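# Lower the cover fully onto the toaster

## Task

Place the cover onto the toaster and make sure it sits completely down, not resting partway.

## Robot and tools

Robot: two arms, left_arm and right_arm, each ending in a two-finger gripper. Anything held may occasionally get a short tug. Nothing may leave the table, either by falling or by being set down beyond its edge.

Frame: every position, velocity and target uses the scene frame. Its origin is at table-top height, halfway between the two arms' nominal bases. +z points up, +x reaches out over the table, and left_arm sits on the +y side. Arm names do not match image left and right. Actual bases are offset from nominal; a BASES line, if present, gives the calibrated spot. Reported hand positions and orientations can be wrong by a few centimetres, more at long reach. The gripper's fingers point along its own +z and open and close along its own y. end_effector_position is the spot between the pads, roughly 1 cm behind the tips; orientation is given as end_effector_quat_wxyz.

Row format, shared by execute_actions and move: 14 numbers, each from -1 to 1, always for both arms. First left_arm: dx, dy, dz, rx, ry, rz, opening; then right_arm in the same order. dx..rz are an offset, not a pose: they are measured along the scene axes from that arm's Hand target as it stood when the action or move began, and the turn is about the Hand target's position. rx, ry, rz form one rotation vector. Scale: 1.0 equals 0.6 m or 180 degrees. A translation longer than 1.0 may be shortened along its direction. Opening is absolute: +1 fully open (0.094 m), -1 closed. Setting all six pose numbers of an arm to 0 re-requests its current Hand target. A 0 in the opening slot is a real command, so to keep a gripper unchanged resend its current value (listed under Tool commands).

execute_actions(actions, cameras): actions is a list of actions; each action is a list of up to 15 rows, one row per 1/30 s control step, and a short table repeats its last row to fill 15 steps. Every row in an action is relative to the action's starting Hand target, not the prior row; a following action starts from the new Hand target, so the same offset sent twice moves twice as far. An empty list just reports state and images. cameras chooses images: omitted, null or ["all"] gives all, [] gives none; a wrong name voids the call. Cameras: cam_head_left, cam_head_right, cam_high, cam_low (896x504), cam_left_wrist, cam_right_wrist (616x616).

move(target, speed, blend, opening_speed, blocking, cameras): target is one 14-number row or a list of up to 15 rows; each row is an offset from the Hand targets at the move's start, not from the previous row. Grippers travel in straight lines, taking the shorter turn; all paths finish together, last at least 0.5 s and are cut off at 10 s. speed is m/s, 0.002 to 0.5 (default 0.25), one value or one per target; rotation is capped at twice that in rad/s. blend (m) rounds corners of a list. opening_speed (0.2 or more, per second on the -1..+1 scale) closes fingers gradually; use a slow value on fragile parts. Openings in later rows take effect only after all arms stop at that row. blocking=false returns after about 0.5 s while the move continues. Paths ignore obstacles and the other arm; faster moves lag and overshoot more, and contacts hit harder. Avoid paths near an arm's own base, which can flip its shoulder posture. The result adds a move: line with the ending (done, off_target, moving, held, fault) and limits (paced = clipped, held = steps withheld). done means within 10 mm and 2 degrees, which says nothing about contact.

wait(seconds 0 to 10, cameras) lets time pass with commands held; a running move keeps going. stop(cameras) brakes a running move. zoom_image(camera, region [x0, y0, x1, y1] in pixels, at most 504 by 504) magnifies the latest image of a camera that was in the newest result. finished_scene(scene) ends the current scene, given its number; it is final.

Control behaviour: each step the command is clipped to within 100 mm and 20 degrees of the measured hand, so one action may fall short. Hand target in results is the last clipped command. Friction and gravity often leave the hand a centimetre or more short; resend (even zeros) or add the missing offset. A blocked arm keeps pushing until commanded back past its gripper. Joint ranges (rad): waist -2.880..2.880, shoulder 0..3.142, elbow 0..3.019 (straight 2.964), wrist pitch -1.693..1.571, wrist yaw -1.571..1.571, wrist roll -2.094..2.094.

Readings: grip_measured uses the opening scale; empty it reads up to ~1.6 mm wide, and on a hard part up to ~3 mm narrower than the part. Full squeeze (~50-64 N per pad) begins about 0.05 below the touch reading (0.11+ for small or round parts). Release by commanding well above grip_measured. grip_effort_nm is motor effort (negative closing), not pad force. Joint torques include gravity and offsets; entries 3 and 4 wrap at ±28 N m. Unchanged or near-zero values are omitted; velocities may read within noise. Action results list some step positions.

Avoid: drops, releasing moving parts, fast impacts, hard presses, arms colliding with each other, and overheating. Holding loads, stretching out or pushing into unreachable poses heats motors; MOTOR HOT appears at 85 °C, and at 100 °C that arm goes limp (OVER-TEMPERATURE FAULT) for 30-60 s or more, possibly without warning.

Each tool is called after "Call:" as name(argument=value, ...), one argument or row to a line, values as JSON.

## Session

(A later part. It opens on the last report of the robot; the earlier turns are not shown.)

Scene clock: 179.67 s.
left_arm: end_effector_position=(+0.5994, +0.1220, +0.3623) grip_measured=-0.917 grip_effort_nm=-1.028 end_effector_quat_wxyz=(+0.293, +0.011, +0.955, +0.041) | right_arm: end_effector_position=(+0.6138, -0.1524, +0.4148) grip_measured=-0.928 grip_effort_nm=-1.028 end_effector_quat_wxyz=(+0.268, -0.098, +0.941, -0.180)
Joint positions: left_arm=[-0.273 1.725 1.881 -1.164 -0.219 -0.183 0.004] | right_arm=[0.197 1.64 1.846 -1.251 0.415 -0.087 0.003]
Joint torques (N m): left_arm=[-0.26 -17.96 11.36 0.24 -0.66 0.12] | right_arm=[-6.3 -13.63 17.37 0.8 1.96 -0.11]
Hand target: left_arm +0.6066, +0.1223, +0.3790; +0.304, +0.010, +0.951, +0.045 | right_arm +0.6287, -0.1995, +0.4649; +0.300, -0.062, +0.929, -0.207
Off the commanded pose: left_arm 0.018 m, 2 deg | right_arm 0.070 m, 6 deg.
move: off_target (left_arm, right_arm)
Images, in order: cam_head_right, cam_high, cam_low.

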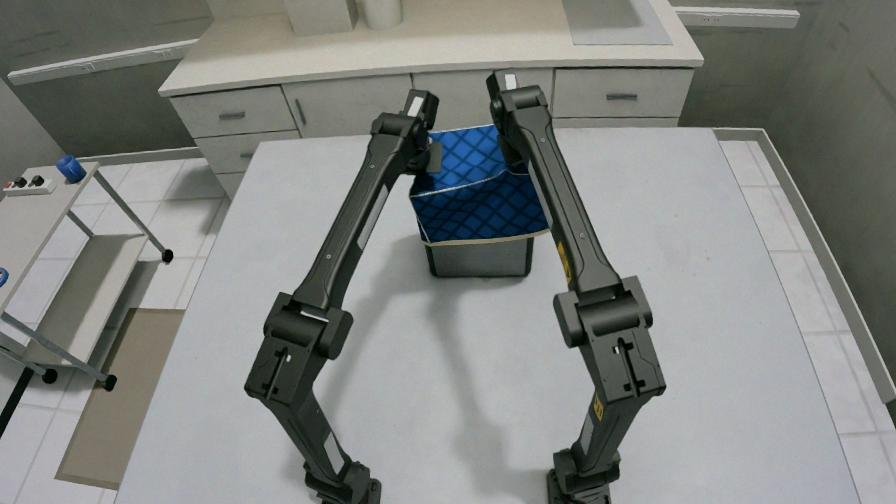

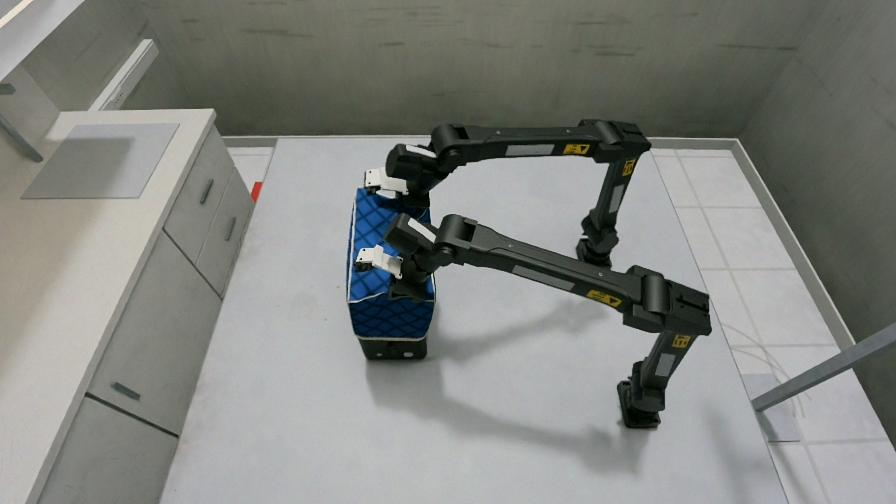

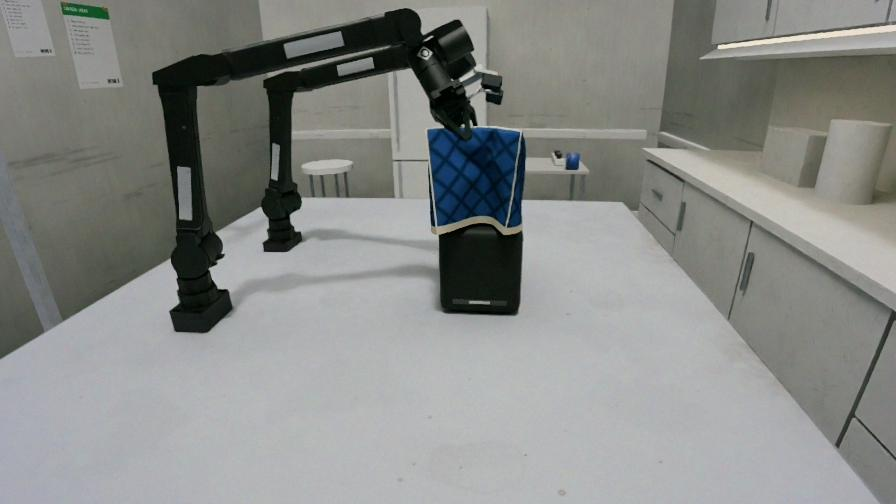

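Call:
move(
  target=[0.0,0,-0.05,0,0.0,0,-1,0.01,0.0,-0.15,0,0.0,0,-1],
  speed=0.08,
  cameras=["cam_low","cam_head_right","cam_high"],
)

Call:
zoom_image(
  camera="cam_low",
  region=[380, 80, 560, 330],
)

Call:
zoom_image(
  camera="cam_high",
  region=[300, 150, 480, 380],
)

Scene clock: 188.00 s.
left_arm: end_effector_position=(+0.6051, +0.1150, +0.3515) grip_measured=-0.917 grip_effort_nm=-1.018 end_effector_quat_wxyz=(+0.305, +0.010, +0.952, +0.036) | right_arm: end_effector_position=(+0.6324, -0.1594, +0.3786) grip_measured=-0.928 grip_effort_nm=-1.038 end_effector_quat_wxyz=(+0.308, -0.084, +0.930, -0.182)
Joint positions: left_arm=[-0.282 1.725 1.844 -1.101 -0.221 -0.188 0.004] | right_arm=[0.181 1.622 1.697 -1.03 0.424 -0.099 0.003]
Joint torques (N m): left_arm=[0.56 -18.96 7.49 0.88 -0.57 0.15] | right_arm=[-5.25 -13.51 8.5 1.43 1.37 0]
Hand target: left_arm +0.6067, +0.1224, +0.3491; +0.304, +0.010, +0.951, +0.045 | right_arm +0.6348, -0.1994, +0.3748; +0.300, -0.062, +0.929, -0.206
Off the commanded pose: left_arm 0.008 m, 1 deg | right_arm 0.040 m, 4 deg.
move: off_target (right_arm)
Images, in order: cam_head_right, cam_high, cam_low.

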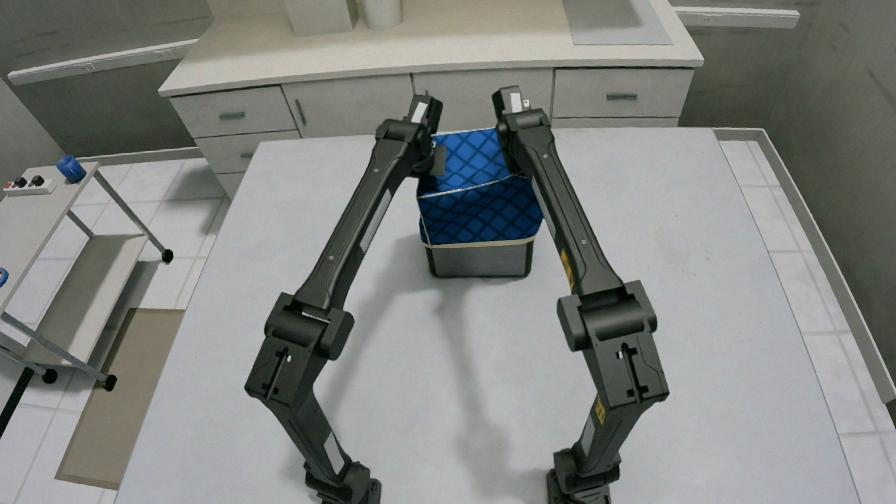

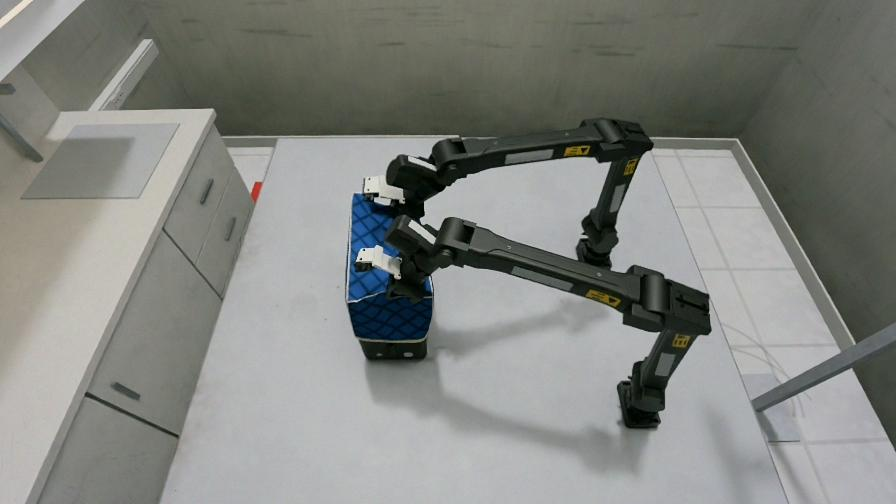

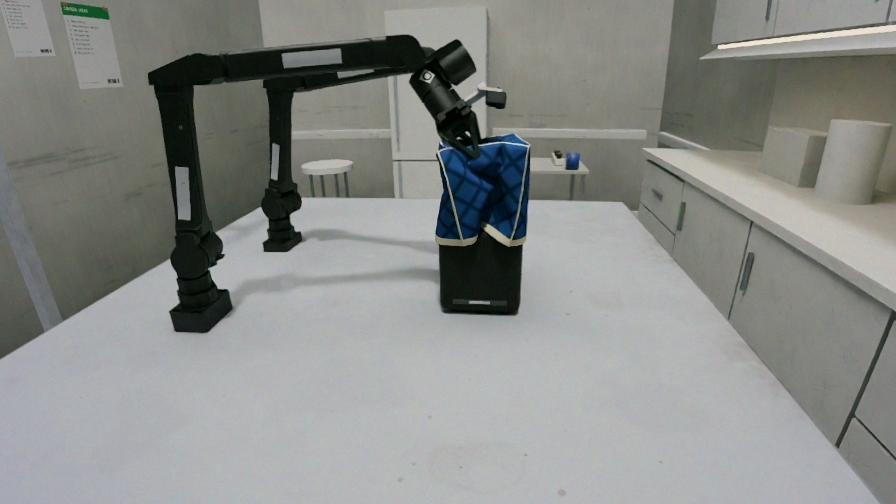

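Scaled by 2.016.

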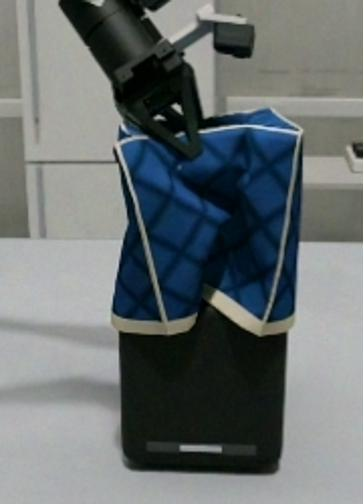

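Scaled by 2.191.

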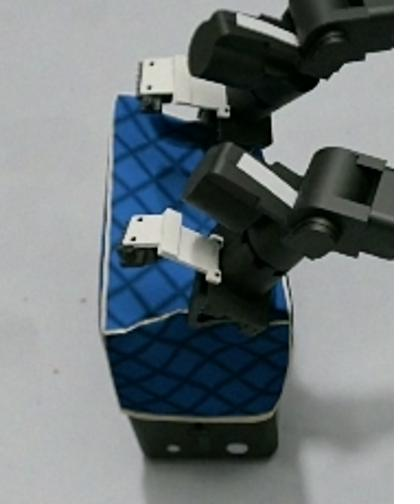

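Call:
move(
  target=[0.0,0,0.0,0,0.0,0,-1,-0.01,-0.01,0.12,0,0.0,0,-1],
  speed=0.08,
  cameras=["cam_low"],
)

Call:
zoom_image(
  camera="cam_low",
  region=[380, 80, 560, 330],
)

Scene clock: 198.23 s.
left_arm: end_effector_position=(+0.6046, +0.1141, +0.3509) grip_measured=-0.917 grip_effort_nm=-1.028 end_effector_quat_wxyz=(+0.305, +0.011, +0.952, +0.038) | right_arm: end_effector_position=(+0.6147, -0.1608, +0.3972) grip_measured=-0.928 grip_effort_nm=-1.038 end_effector_quat_wxyz=(+0.270, -0.097, +0.941, -0.179)
Joint positions: left_arm=[-0.284 1.725 1.842 -1.101 -0.225 -0.188 0.004] | right_arm=[0.181 1.624 1.777 -1.188 0.407 -0.101 0.003]
Joint torques (N m): left_arm=[0.62 -19.37 7.61 0.95 -0.44 0.17] | right_arm=[-5.89 -13.63 17.35 0.57 1.98 -0.08]
Hand target: left_arm +0.6067, +0.1225, +0.3490; +0.304, +0.010, +0.951, +0.045 | right_arm +0.6287, -0.2053, +0.4470; +0.300, -0.062, +0.929, -0.206
Off the commanded pose: left_arm 0.009 m, 1 deg | right_arm 0.068 m, 6 deg.
move: off_target (right_arm)
Images, in order: cam_low.

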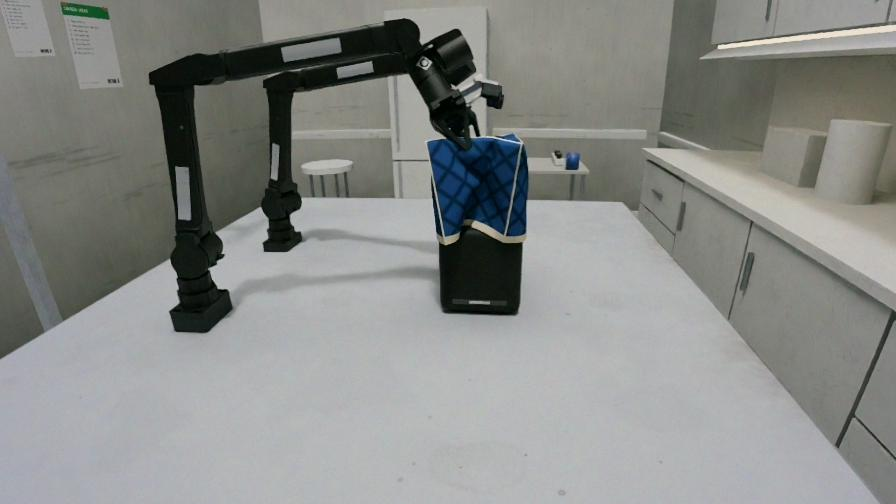

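Scaled by 2.016.

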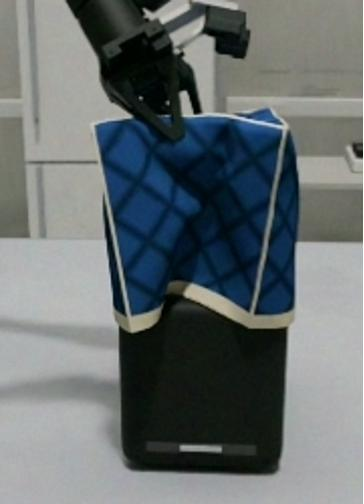

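Call:
move(
  target=[0.0,0,0.01,0,0.0,0,-1,0.0,0.035,0.03,-0.06,0.0,0,-1],
  speed=0.08,
  cameras=["cam_low","cam_high"],
)

Call:
zoom_image(
  camera="cam_low",
  region=[380, 80, 560, 330],
)

Scene clock: 206.30 s.
left_arm: end_effector_position=(+0.6046, +0.1141, +0.3509) grip_measured=-0.917 grip_effort_nm=-1.028 end_effector_quat_wxyz=(+0.305, +0.011, +0.952, +0.038) | right_arm: end_effector_position=(+0.6176, -0.1547, +0.4076) grip_measured=-0.928 grip_effort_nm=-1.043 end_effector_quat_wxyz=(+0.259, -0.118, +0.921, -0.267)
Joint positions: left_arm=[-0.284 1.725 1.842 -1.101 -0.225 -0.188 0.004] | right_arm=[0.236 1.66 1.822 -1.224 0.595 -0.142 0.003]
Joint torques (N m): left_arm=[0.5 -19.19 8.87 0.32 -0.43 0.16] | right_arm=[-3.9 -14.45 17.8 0.62 2.41 -0.12]
Hand target: left_arm +0.6067, +0.1224, +0.3550; +0.304, +0.010, +0.951, +0.045 | right_arm +0.6288, -0.1844, +0.4648; +0.293, -0.090, +0.906, -0.293
Off the commanded pose: left_arm 0.010 m, 1 deg | right_arm 0.066 m, 6 deg.
move: off_target (right_arm)
Images, in order: cam_high, cam_low.

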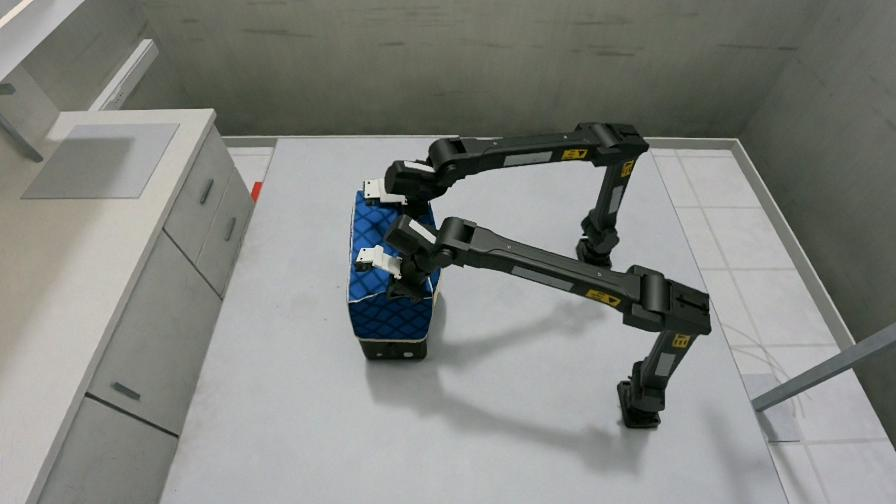

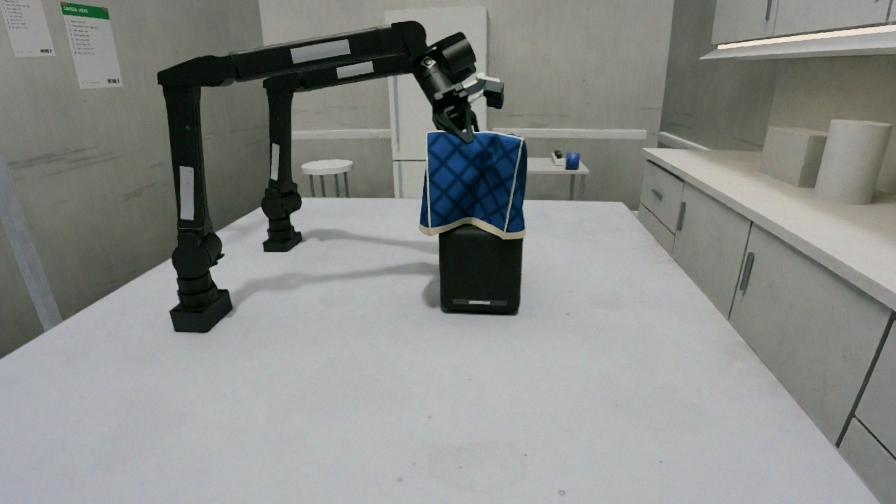

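Scaled by 2.016.

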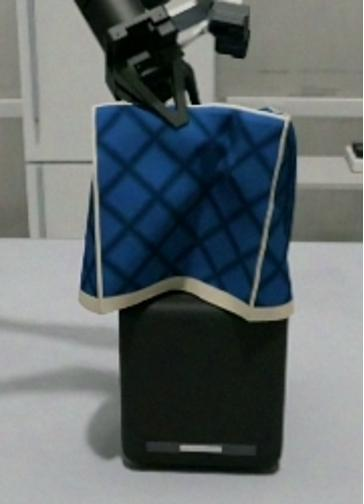

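Call:
move(
  target=[0.0,-0.01,0.01,0,0.0,0,-1,0.01,0.0,0.01,-0.07,0.0,0,-1],
  speed=0.08,
  cameras=["cam_low","cam_high","cam_head_right"],
)

Call:
zoom_image(
  camera="cam_low",
  region=[380, 80, 560, 330],
)

Call:
zoom_image(
  camera="cam_head_right",
  region=[370, 90, 590, 300],
)

Scene clock: 213.53 s.
left_arm: end_effector_position=(+0.6031, +0.1158, +0.3514) grip_measured=-0.917 grip_effort_nm=-1.033 end_effector_quat_wxyz=(+0.302, +0.006, +0.952, +0.041) | right_arm: end_effector_position=(+0.6241, -0.1485, +0.4142) grip_measured=-0.929 grip_effort_nm=-1.043 end_effector_quat_wxyz=(+0.249, -0.161, +0.884, -0.362)
Joint positions: left_arm=[-0.284 1.725 1.846 -1.112 -0.233 -0.197 0.004] | right_arm=[0.284 1.686 1.822 -1.188 0.784 -0.258 0.003]
Joint torques (N m): left_arm=[-0.03 -18.78 10.29 0.05 -0.35 0.17] | right_arm=[-4.66 -15.33 16.09 1.47 2.79 -0.14]
Hand target: left_arm +0.6067, +0.1165, +0.3610; +0.304, +0.010, +0.951, +0.045 | right_arm +0.6347, -0.1845, +0.4709; +0.281, -0.121, +0.868, -0.391
Off the commanded pose: left_arm 0.010 m, 1 deg | right_arm 0.068 m, 7 deg.
move: off_target (right_arm)
Images, in order: cam_head_right, cam_high, cam_low.

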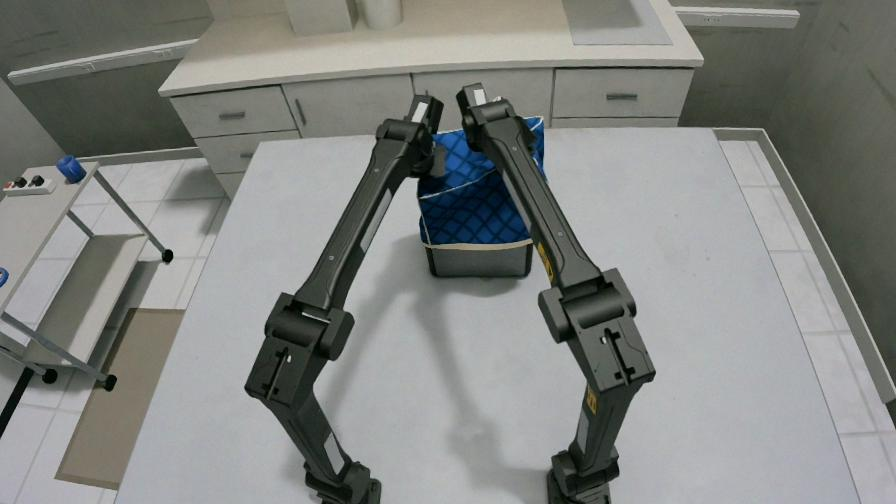

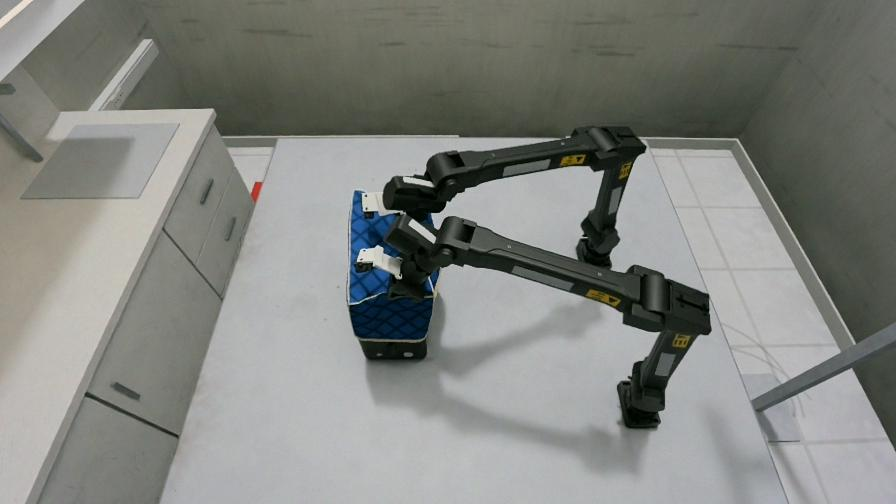

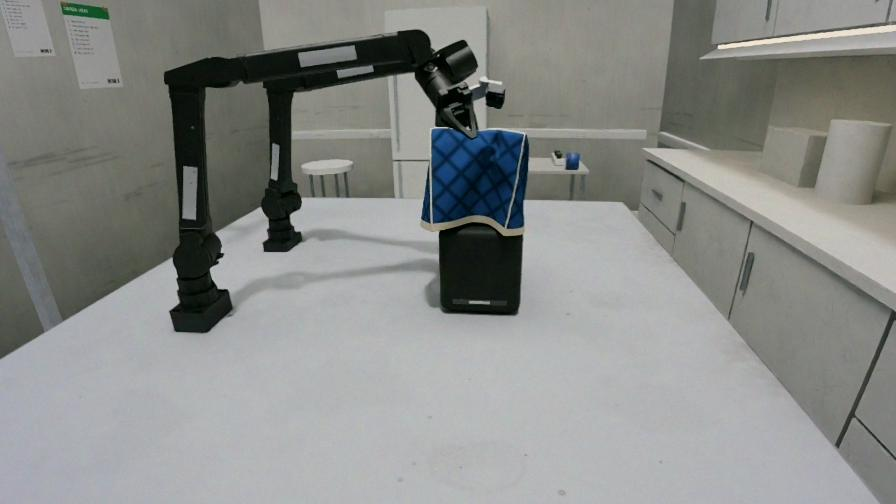

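Scaled by 2.016.

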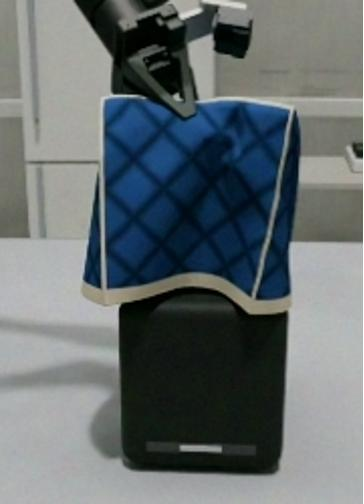

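Scaled by 2.291.

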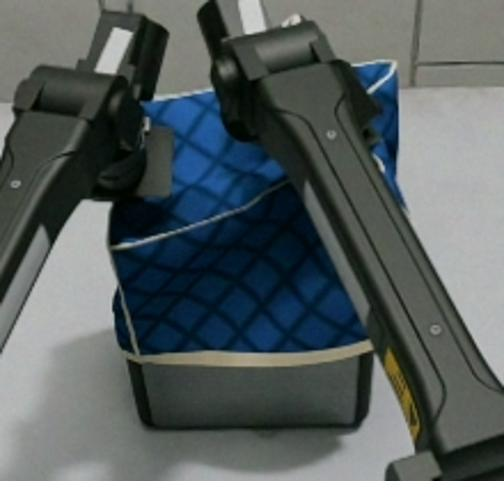

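Call:
move(
  target=[0.0,-0.01,0.0,0,0.0,0,-1,-0.01,-0.045,-0.01,0,0.0,0,-1],
  speed=0.08,
  cameras=["cam_low","cam_high","cam_head_right"],
)

Call:
zoom_image(
  camera="cam_low",
  region=[380, 80, 560, 330],
)

Call:
zoom_image(
  camera="cam_head_right",
  region=[370, 90, 590, 300],
)

Scene clock: 219.53 s.
left_arm: end_effector_position=(+0.6029, +0.1153, +0.3538) grip_measured=-0.917 grip_effort_nm=-1.023 end_effector_quat_wxyz=(+0.303, +0.001, +0.952, +0.042) | right_arm: end_effector_position=(+0.6334, -0.1490, +0.4143) grip_measured=-0.929 grip_effort_nm=-1.038 end_effector_quat_wxyz=(+0.261, -0.172, +0.879, -0.361)
Joint positions: left_arm=[-0.287 1.725 1.851 -1.116 -0.239 -0.209 0.004] | right_arm=[0.276 1.686 1.812 -1.128 0.772 -0.31 0.003]
Joint torques (N m): left_arm=[-0.67 -17.79 10.44 0.14 -0.36 0.18] | right_arm=[-7.36 -18.14 10.89 1.68 2.31 -0.12]
Heat: left arm: hottest elbow 40 °C; right arm: hottest elbow 41 °C.
Hand target: left_arm +0.6067, +0.1105, +0.3610; +0.304, +0.010, +0.951, +0.045 | right_arm +0.6287, -0.2115, +0.4649; +0.281, -0.121, +0.868, -0.391
Off the commanded pose: left_arm 0.009 m, 1 deg | right_arm 0.081 m, 7 deg.
move: off_target (right_arm)
Images, in order: cam_head_right, cam_high, cam_low.

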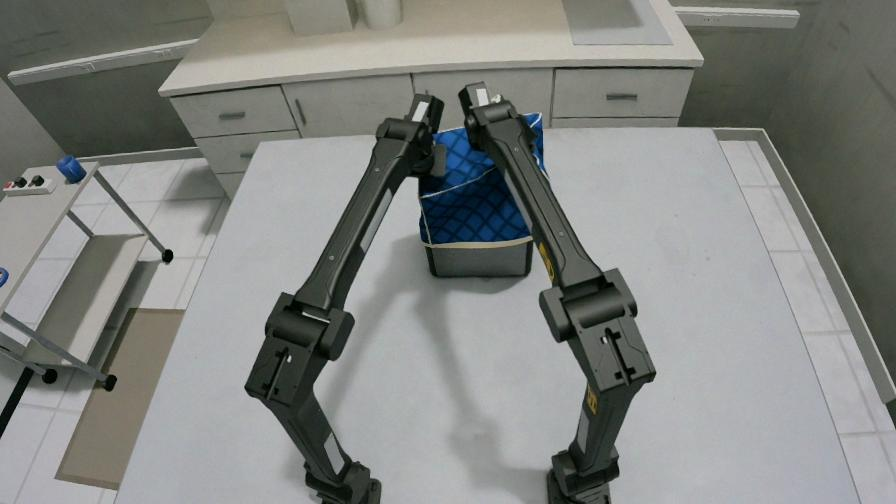

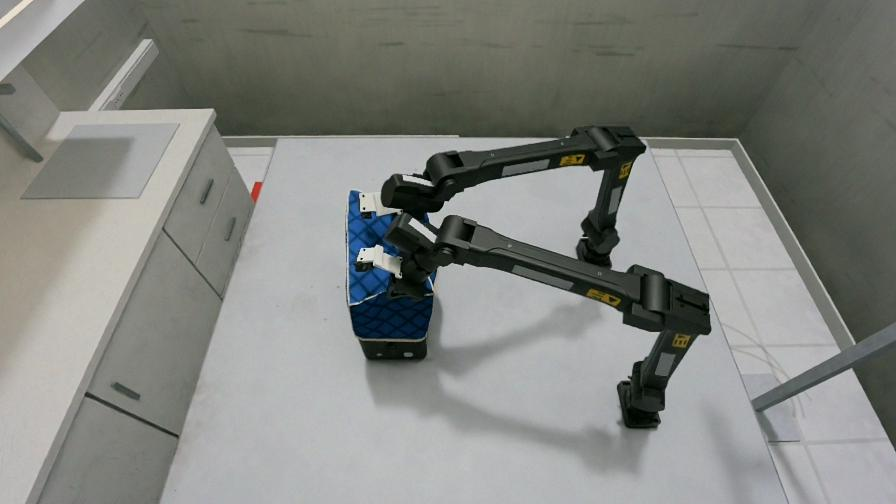

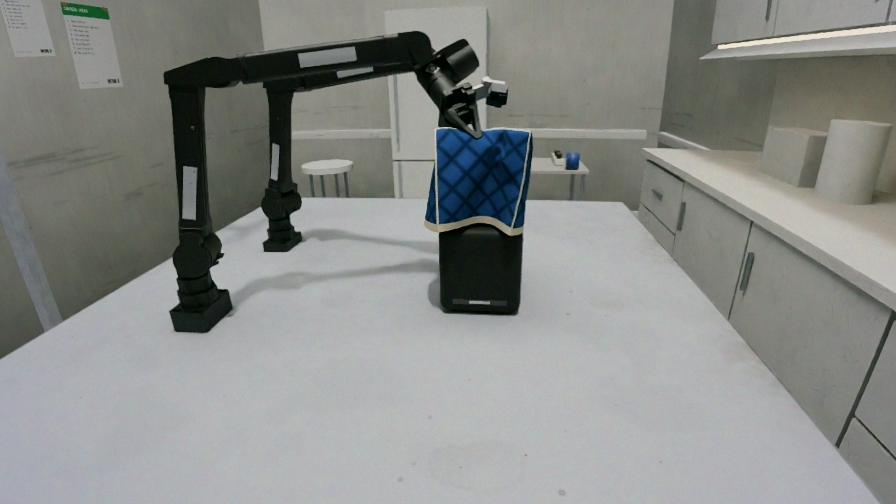

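Scaled by 2.016.

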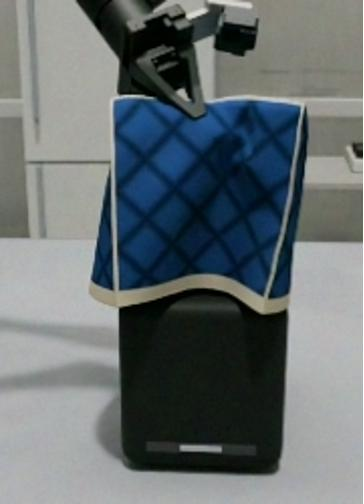

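Scaled by 2.291.

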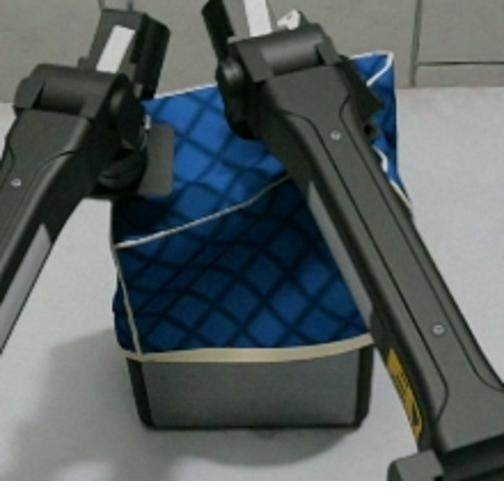

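Call:
move(
  target=[0.0,0,-0.01,0,0.0,0,-1,-0.01,0.055,-0.11,0,0.0,0,-1],
  speed=0.08,
  cameras=["cam_low","cam_high","cam_head_right"],
)

Call:
zoom_image(
  camera="cam_low",
  region=[380, 80, 560, 330],
)

Scene clock: 231.13 s.
left_arm: end_effector_position=(+0.6017, +0.1098, +0.3538) grip_measured=-0.917 grip_effort_nm=-1.023 end_effector_quat_wxyz=(+0.303, +0.004, +0.952, +0.040) | right_arm: end_effector_position=(+0.6288, -0.1544, +0.3908) grip_measured=-0.929 grip_effort_nm=-1.038 end_effector_quat_wxyz=(+0.284, -0.143, +0.871, -0.376)
Joint positions: left_arm=[-0.295 1.725 1.851 -1.116 -0.238 -0.209 0.004] | right_arm=[0.28 1.65 1.679 -0.985 0.821 -0.284 0.003]
Joint torques (N m): left_arm=[0.09 -18.43 9.17 0.68 -0.37 0.19] | right_arm=[-3.37 -15.09 8.42 0.98 1.58 0.27]
Hand target: left_arm +0.6066, +0.1104, +0.3550; +0.304, +0.010, +0.951, +0.045 | right_arm +0.6228, -0.1785, +0.3989; +0.281, -0.121, +0.868, -0.391
Off the commanded pose: left_arm 0.005 m, 1 deg | right_arm 0.026 m, 3 deg.
move: off_target (right_arm)
Images, in order: cam_head_right, cam_high, cam_low.

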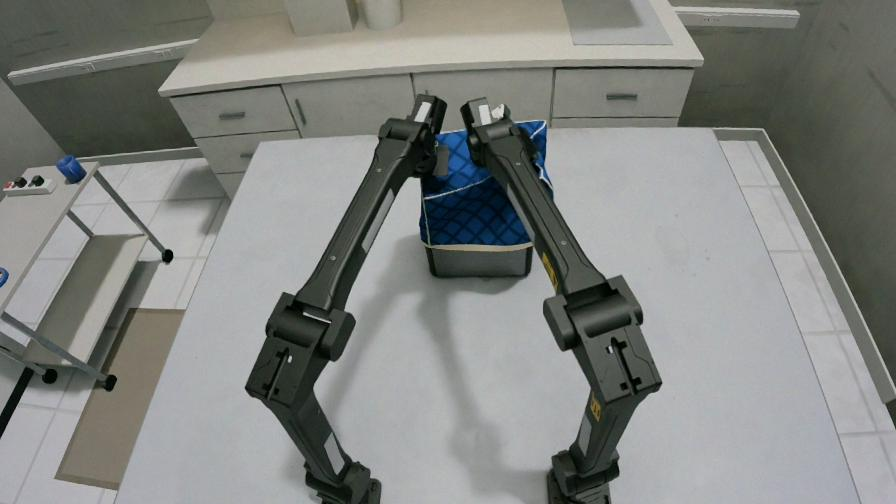

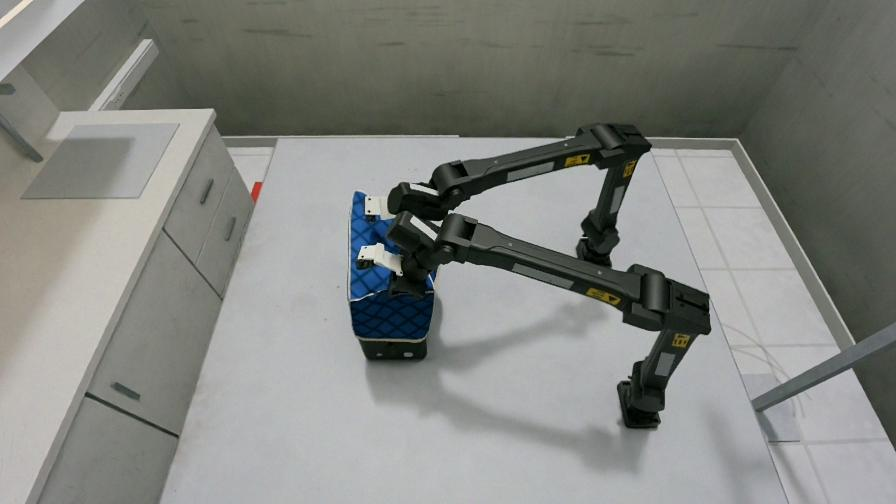

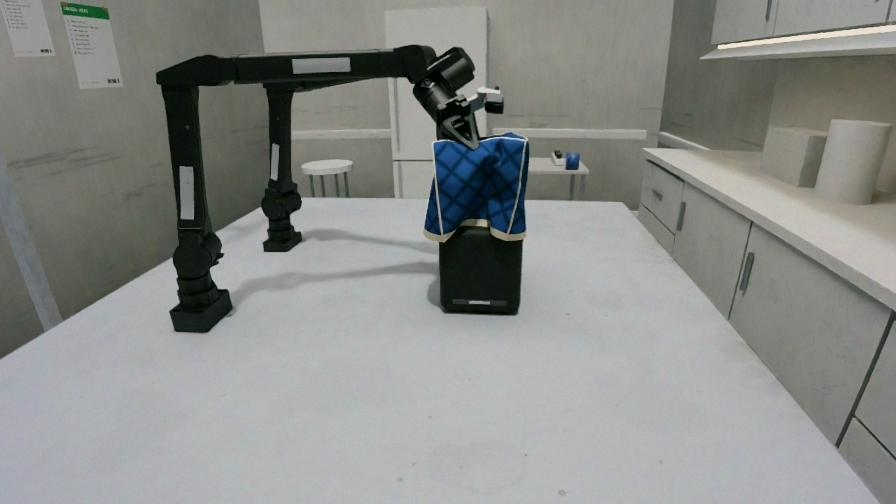

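Scaled by 2.016.

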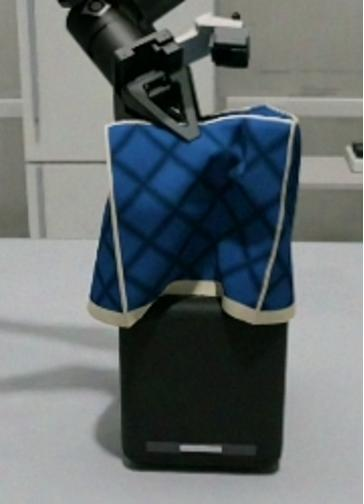

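Call:
move(
  target=[0.0,0,0,0,0.0,0,-1,0.01,0.03,0,0,0,0,-0.2],
  opening_speed=0.8,
  speed=0.08,
  cameras=["cam_low","cam_high","cam_head_right"],
)

Call:
zoom_image(
  camera="cam_low",
  region=[380, 80, 560, 330],
)

Scene clock: 236.13 s.
left_arm: end_effector_position=(+0.6021, +0.1119, +0.3540) grip_measured=-0.917 grip_effort_nm=-1.028 end_effector_quat_wxyz=(+0.304, +0.003, +0.952, +0.043) | right_arm: end_effector_position=(+0.6236, -0.1613, +0.3923) grip_measured=-0.203 grip_effort_nm=0.115 end_effector_quat_wxyz=(+0.275, -0.131, +0.868, -0.393)
Joint positions: left_arm=[-0.294 1.725 1.851 -1.116 -0.245 -0.21 0.004] | right_arm=[0.28 1.65 1.678 -1.011 0.864 -0.259 0.037]
Joint torques (N m): left_arm=[-0.03 -18.32 9.22 0.66 -0.14 0.22] | right_arm=[-0.97 -12.81 12.34 0.73 0.55 0.37]
Hand target: left_arm +0.6067, +0.1104, +0.3550; +0.304, +0.010, +0.951, +0.045 | right_arm +0.6287, -0.1604, +0.3989; +0.281, -0.121, +0.868, -0.391
Off the commanded pose: left_arm 0.005 m, 1 deg | right_arm 0.008 m, 1 deg.
move: done
Images, in order: cam_head_right, cam_high, cam_low.

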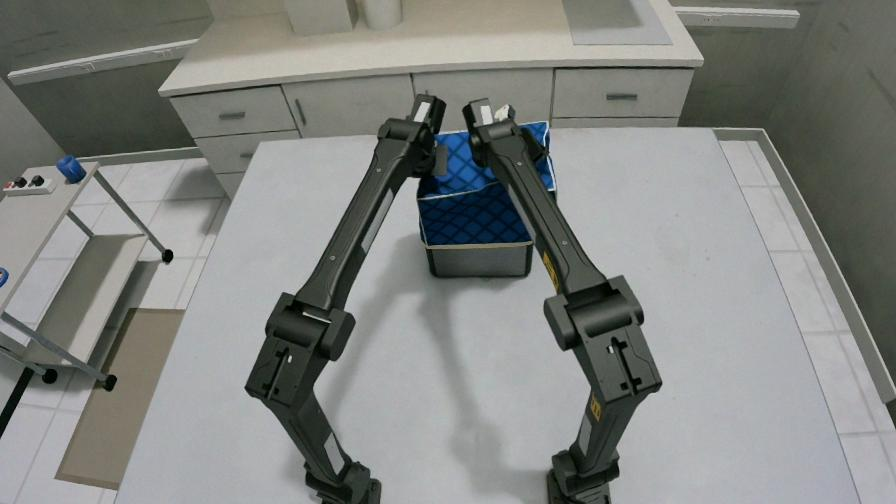

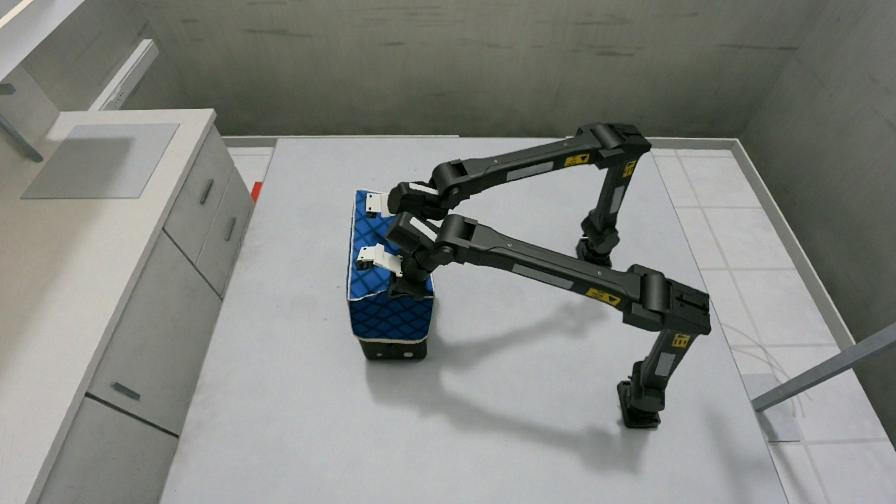

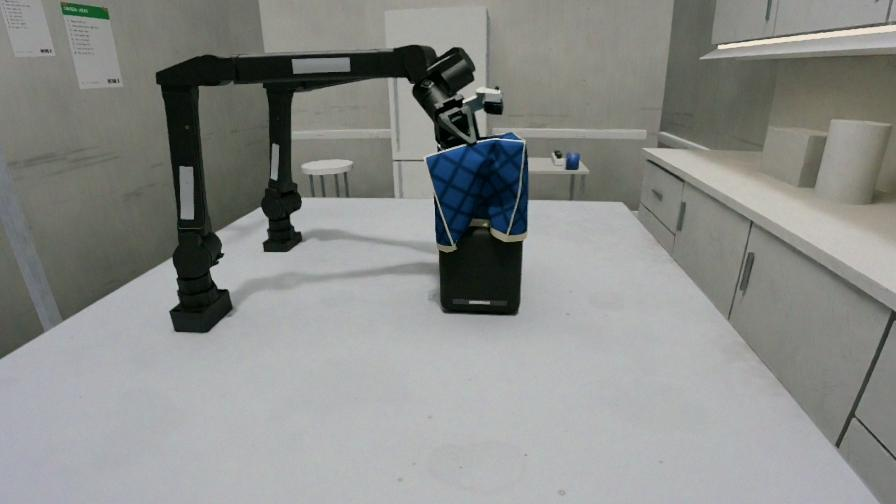

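Scaled by 2.016.

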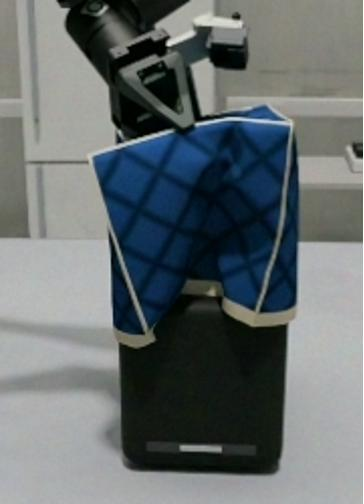

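Call:
move(
  target=[0.0,0,0,0,0.0,0,-1,0.0,0.01,-0.015,0,0,0,-1],
  opening_speed=0.8,
  speed=0.08,
  cameras=["cam_low","cam_right_wrist"],
)

Call:
zoom_image(
  camera="cam_low",
  region=[380, 80, 560, 330],
)

Scene clock: 246.70 s.
left_arm: end_effector_position=(+0.6021, +0.1118, +0.3540) grip_measured=-0.917 grip_effort_nm=-1.023 end_effector_quat_wxyz=(+0.304, +0.003, +0.952, +0.043) | right_arm: end_effector_position=(+0.6230, -0.1581, +0.3928) grip_measured=-0.977 grip_effort_nm=-0.984 end_effector_quat_wxyz=(+0.280, -0.123, +0.868, -0.391)
Joint positions: left_arm=[-0.294 1.725 1.851 -1.116 -0.244 -0.21 0.004] | right_arm=[0.286 1.65 1.678 -1.011 0.868 -0.238 0.001]
Joint torques (N m): left_arm=[-0.44 -18.14 9.22 0.64 -0.17 0.22] | right_arm=[-0.73 -12.22 11.11 1.03 0.61 0.28]
Hand target: left_arm +0.6066, +0.1104, +0.3550; +0.304, +0.010, +0.951, +0.045 | right_arm +0.6287, -0.1545, +0.3899; +0.281, -0.121, +0.868, -0.391
Off the commanded pose: left_arm 0.005 m, 1 deg | right_arm 0.007 m, 0 deg.
move: done
Images, in order: cam_low, cam_right_wrist.

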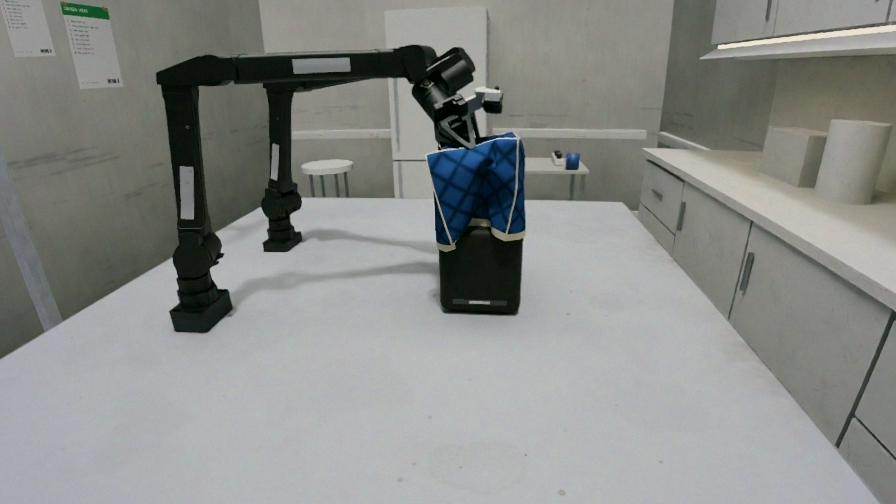

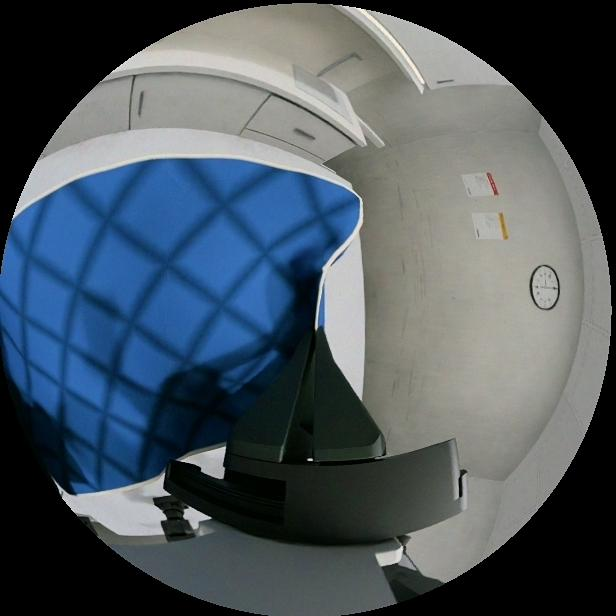

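Scaled by 2.016.

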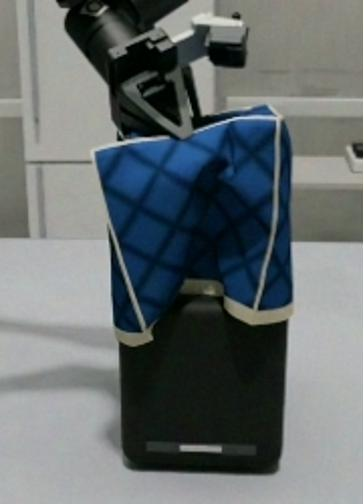

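Call:
move(
  target=[
    [0,0,0,0,0,0,-1,0,0,0,0,0,0,-0.4],
    [0,0,0,0,0,0,-1,0.02,-0.02,-0.018,0,0,0,-0.4],
    [0,0,0,0,0,0,-1,0.02,-0.02,-0.018,0,0,0,-1],
  ],
  opening_speed=0.8,
  speed=0.08,
  cameras=["cam_low","cam_right_wrist"],
)

Scene clock: 254.90 s.
left_arm: end_effector_position=(+0.6020, +0.1117, +0.3540) grip_measured=-0.917 grip_effort_nm=-1.038 end_effector_quat_wxyz=(+0.304, +0.003, +0.952, +0.043) | right_arm: end_effector_position=(+0.6318, -0.1620, +0.3940) grip_measured=-0.984 grip_effort_nm=-0.891 end_effector_quat_wxyz=(+0.294, -0.116, +0.867, -0.384)
Joint positions: left_arm=[-0.294 1.725 1.851 -1.116 -0.244 -0.21 0.004] | right_arm=[0.273 1.653 1.678 -0.965 0.853 -0.249 0.001]
Joint torques (N m): left_arm=[-0.21 -18.02 9.2 0.59 -0.17 0.21] | right_arm=[-1.73 -11.63 10.11 1.31 0.59 0.03]
Hand target: left_arm +0.6066, +0.1103, +0.3550; +0.304, +0.010, +0.951, +0.045 | right_arm +0.6407, -0.1664, +0.3790; +0.281, -0.121, +0.868, -0.391
Off the commanded pose: left_arm 0.005 m, 1 deg | right_arm 0.018 m, 2 deg.
move: off_target (right_arm); target 3's new opening was sent with right_arm's hand 0.021 m and 2 deg from that target
Images, in order: cam_low, cam_right_wrist.

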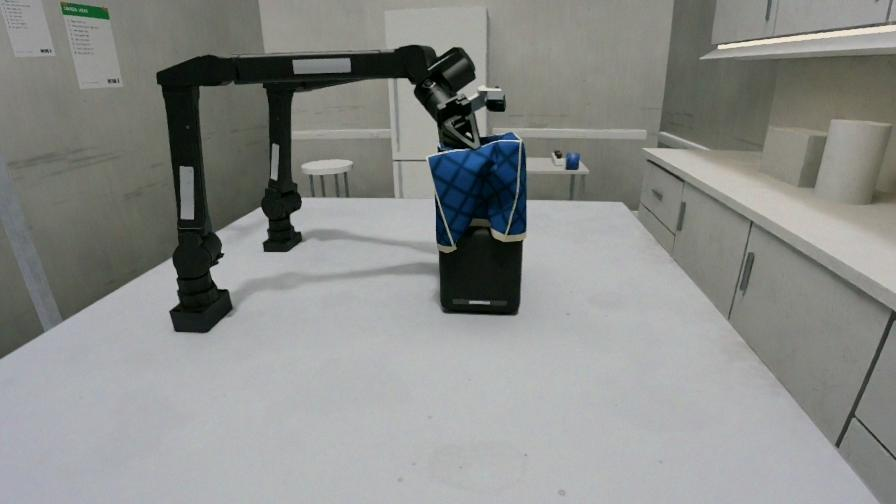

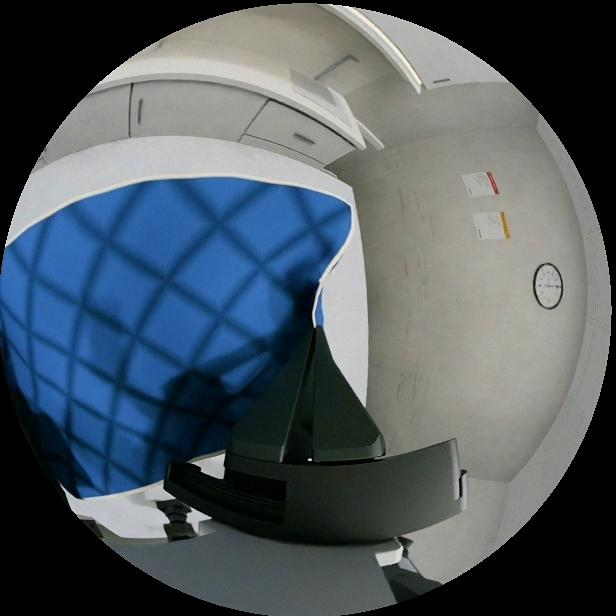

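Call:
move(
  target=[
    [0,0,0,0,0,0,-1,0,0,0,0,0,0,-0.2],
    [0,0,0,0,0,0,-1,-0.015,0.01,0.05,0.08,0,0,-0.2],
    [0,0,0,0,0,0,-1,-0.015,0.005,-0.03,0.08,0,0,-0.2],
  ],
  opening_speed=0.8,
  speed=0.12,
  cameras=["cam_low","cam_right_wrist"],
)

Call:
zoom_image(
  camera="cam_low",
  region=[380, 80, 560, 330],
)

Scene clock: 267.83 s.
left_arm: end_effector_position=(+0.6020, +0.1117, +0.3540) grip_measured=-0.917 grip_effort_nm=-1.023 end_effector_quat_wxyz=(+0.304, +0.003, +0.952, +0.043) | right_arm: end_effector_position=(+0.6331, -0.1580, +0.3704) grip_measured=-0.202 grip_effort_nm=0.100 end_effector_quat_wxyz=(+0.298, -0.092, +0.907, -0.282)
Joint positions: left_arm=[-0.294 1.725 1.851 -1.116 -0.244 -0.21 0.004] | right_arm=[0.236 1.65 1.675 -1.001 0.644 -0.133 0.037]
Joint torques (N m): left_arm=[0.15 -18.08 9.29 0.65 -0.18 0.19] | right_arm=[-1.73 -13.57 8.12 1.24 0.08 0.33]
Hand target: left_arm +0.6066, +0.1104, +0.3550; +0.304, +0.010, +0.951, +0.045 | right_arm +0.6318, -0.1635, +0.3611; +0.294, -0.085, +0.910, -0.279
Off the commanded pose: left_arm 0.005 m, 1 deg | right_arm 0.011 m, 1 deg.
move: off_target (right_arm)
Images, in order: cam_low, cam_right_wrist.

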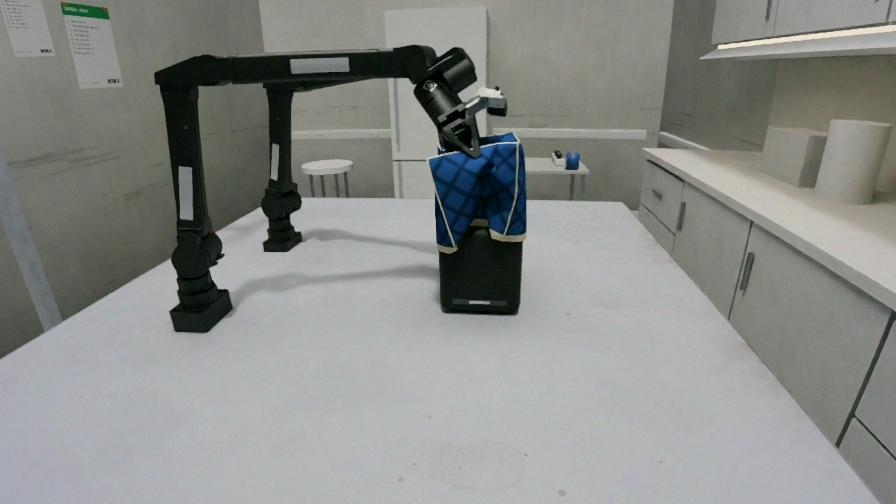

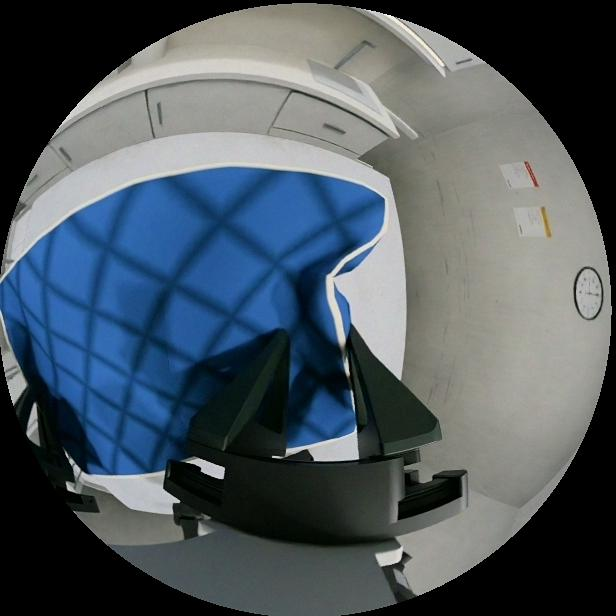

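Scaled by 2.016.

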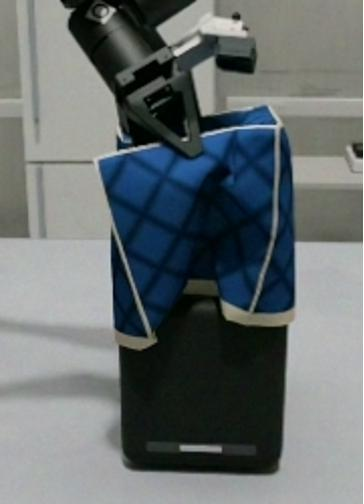

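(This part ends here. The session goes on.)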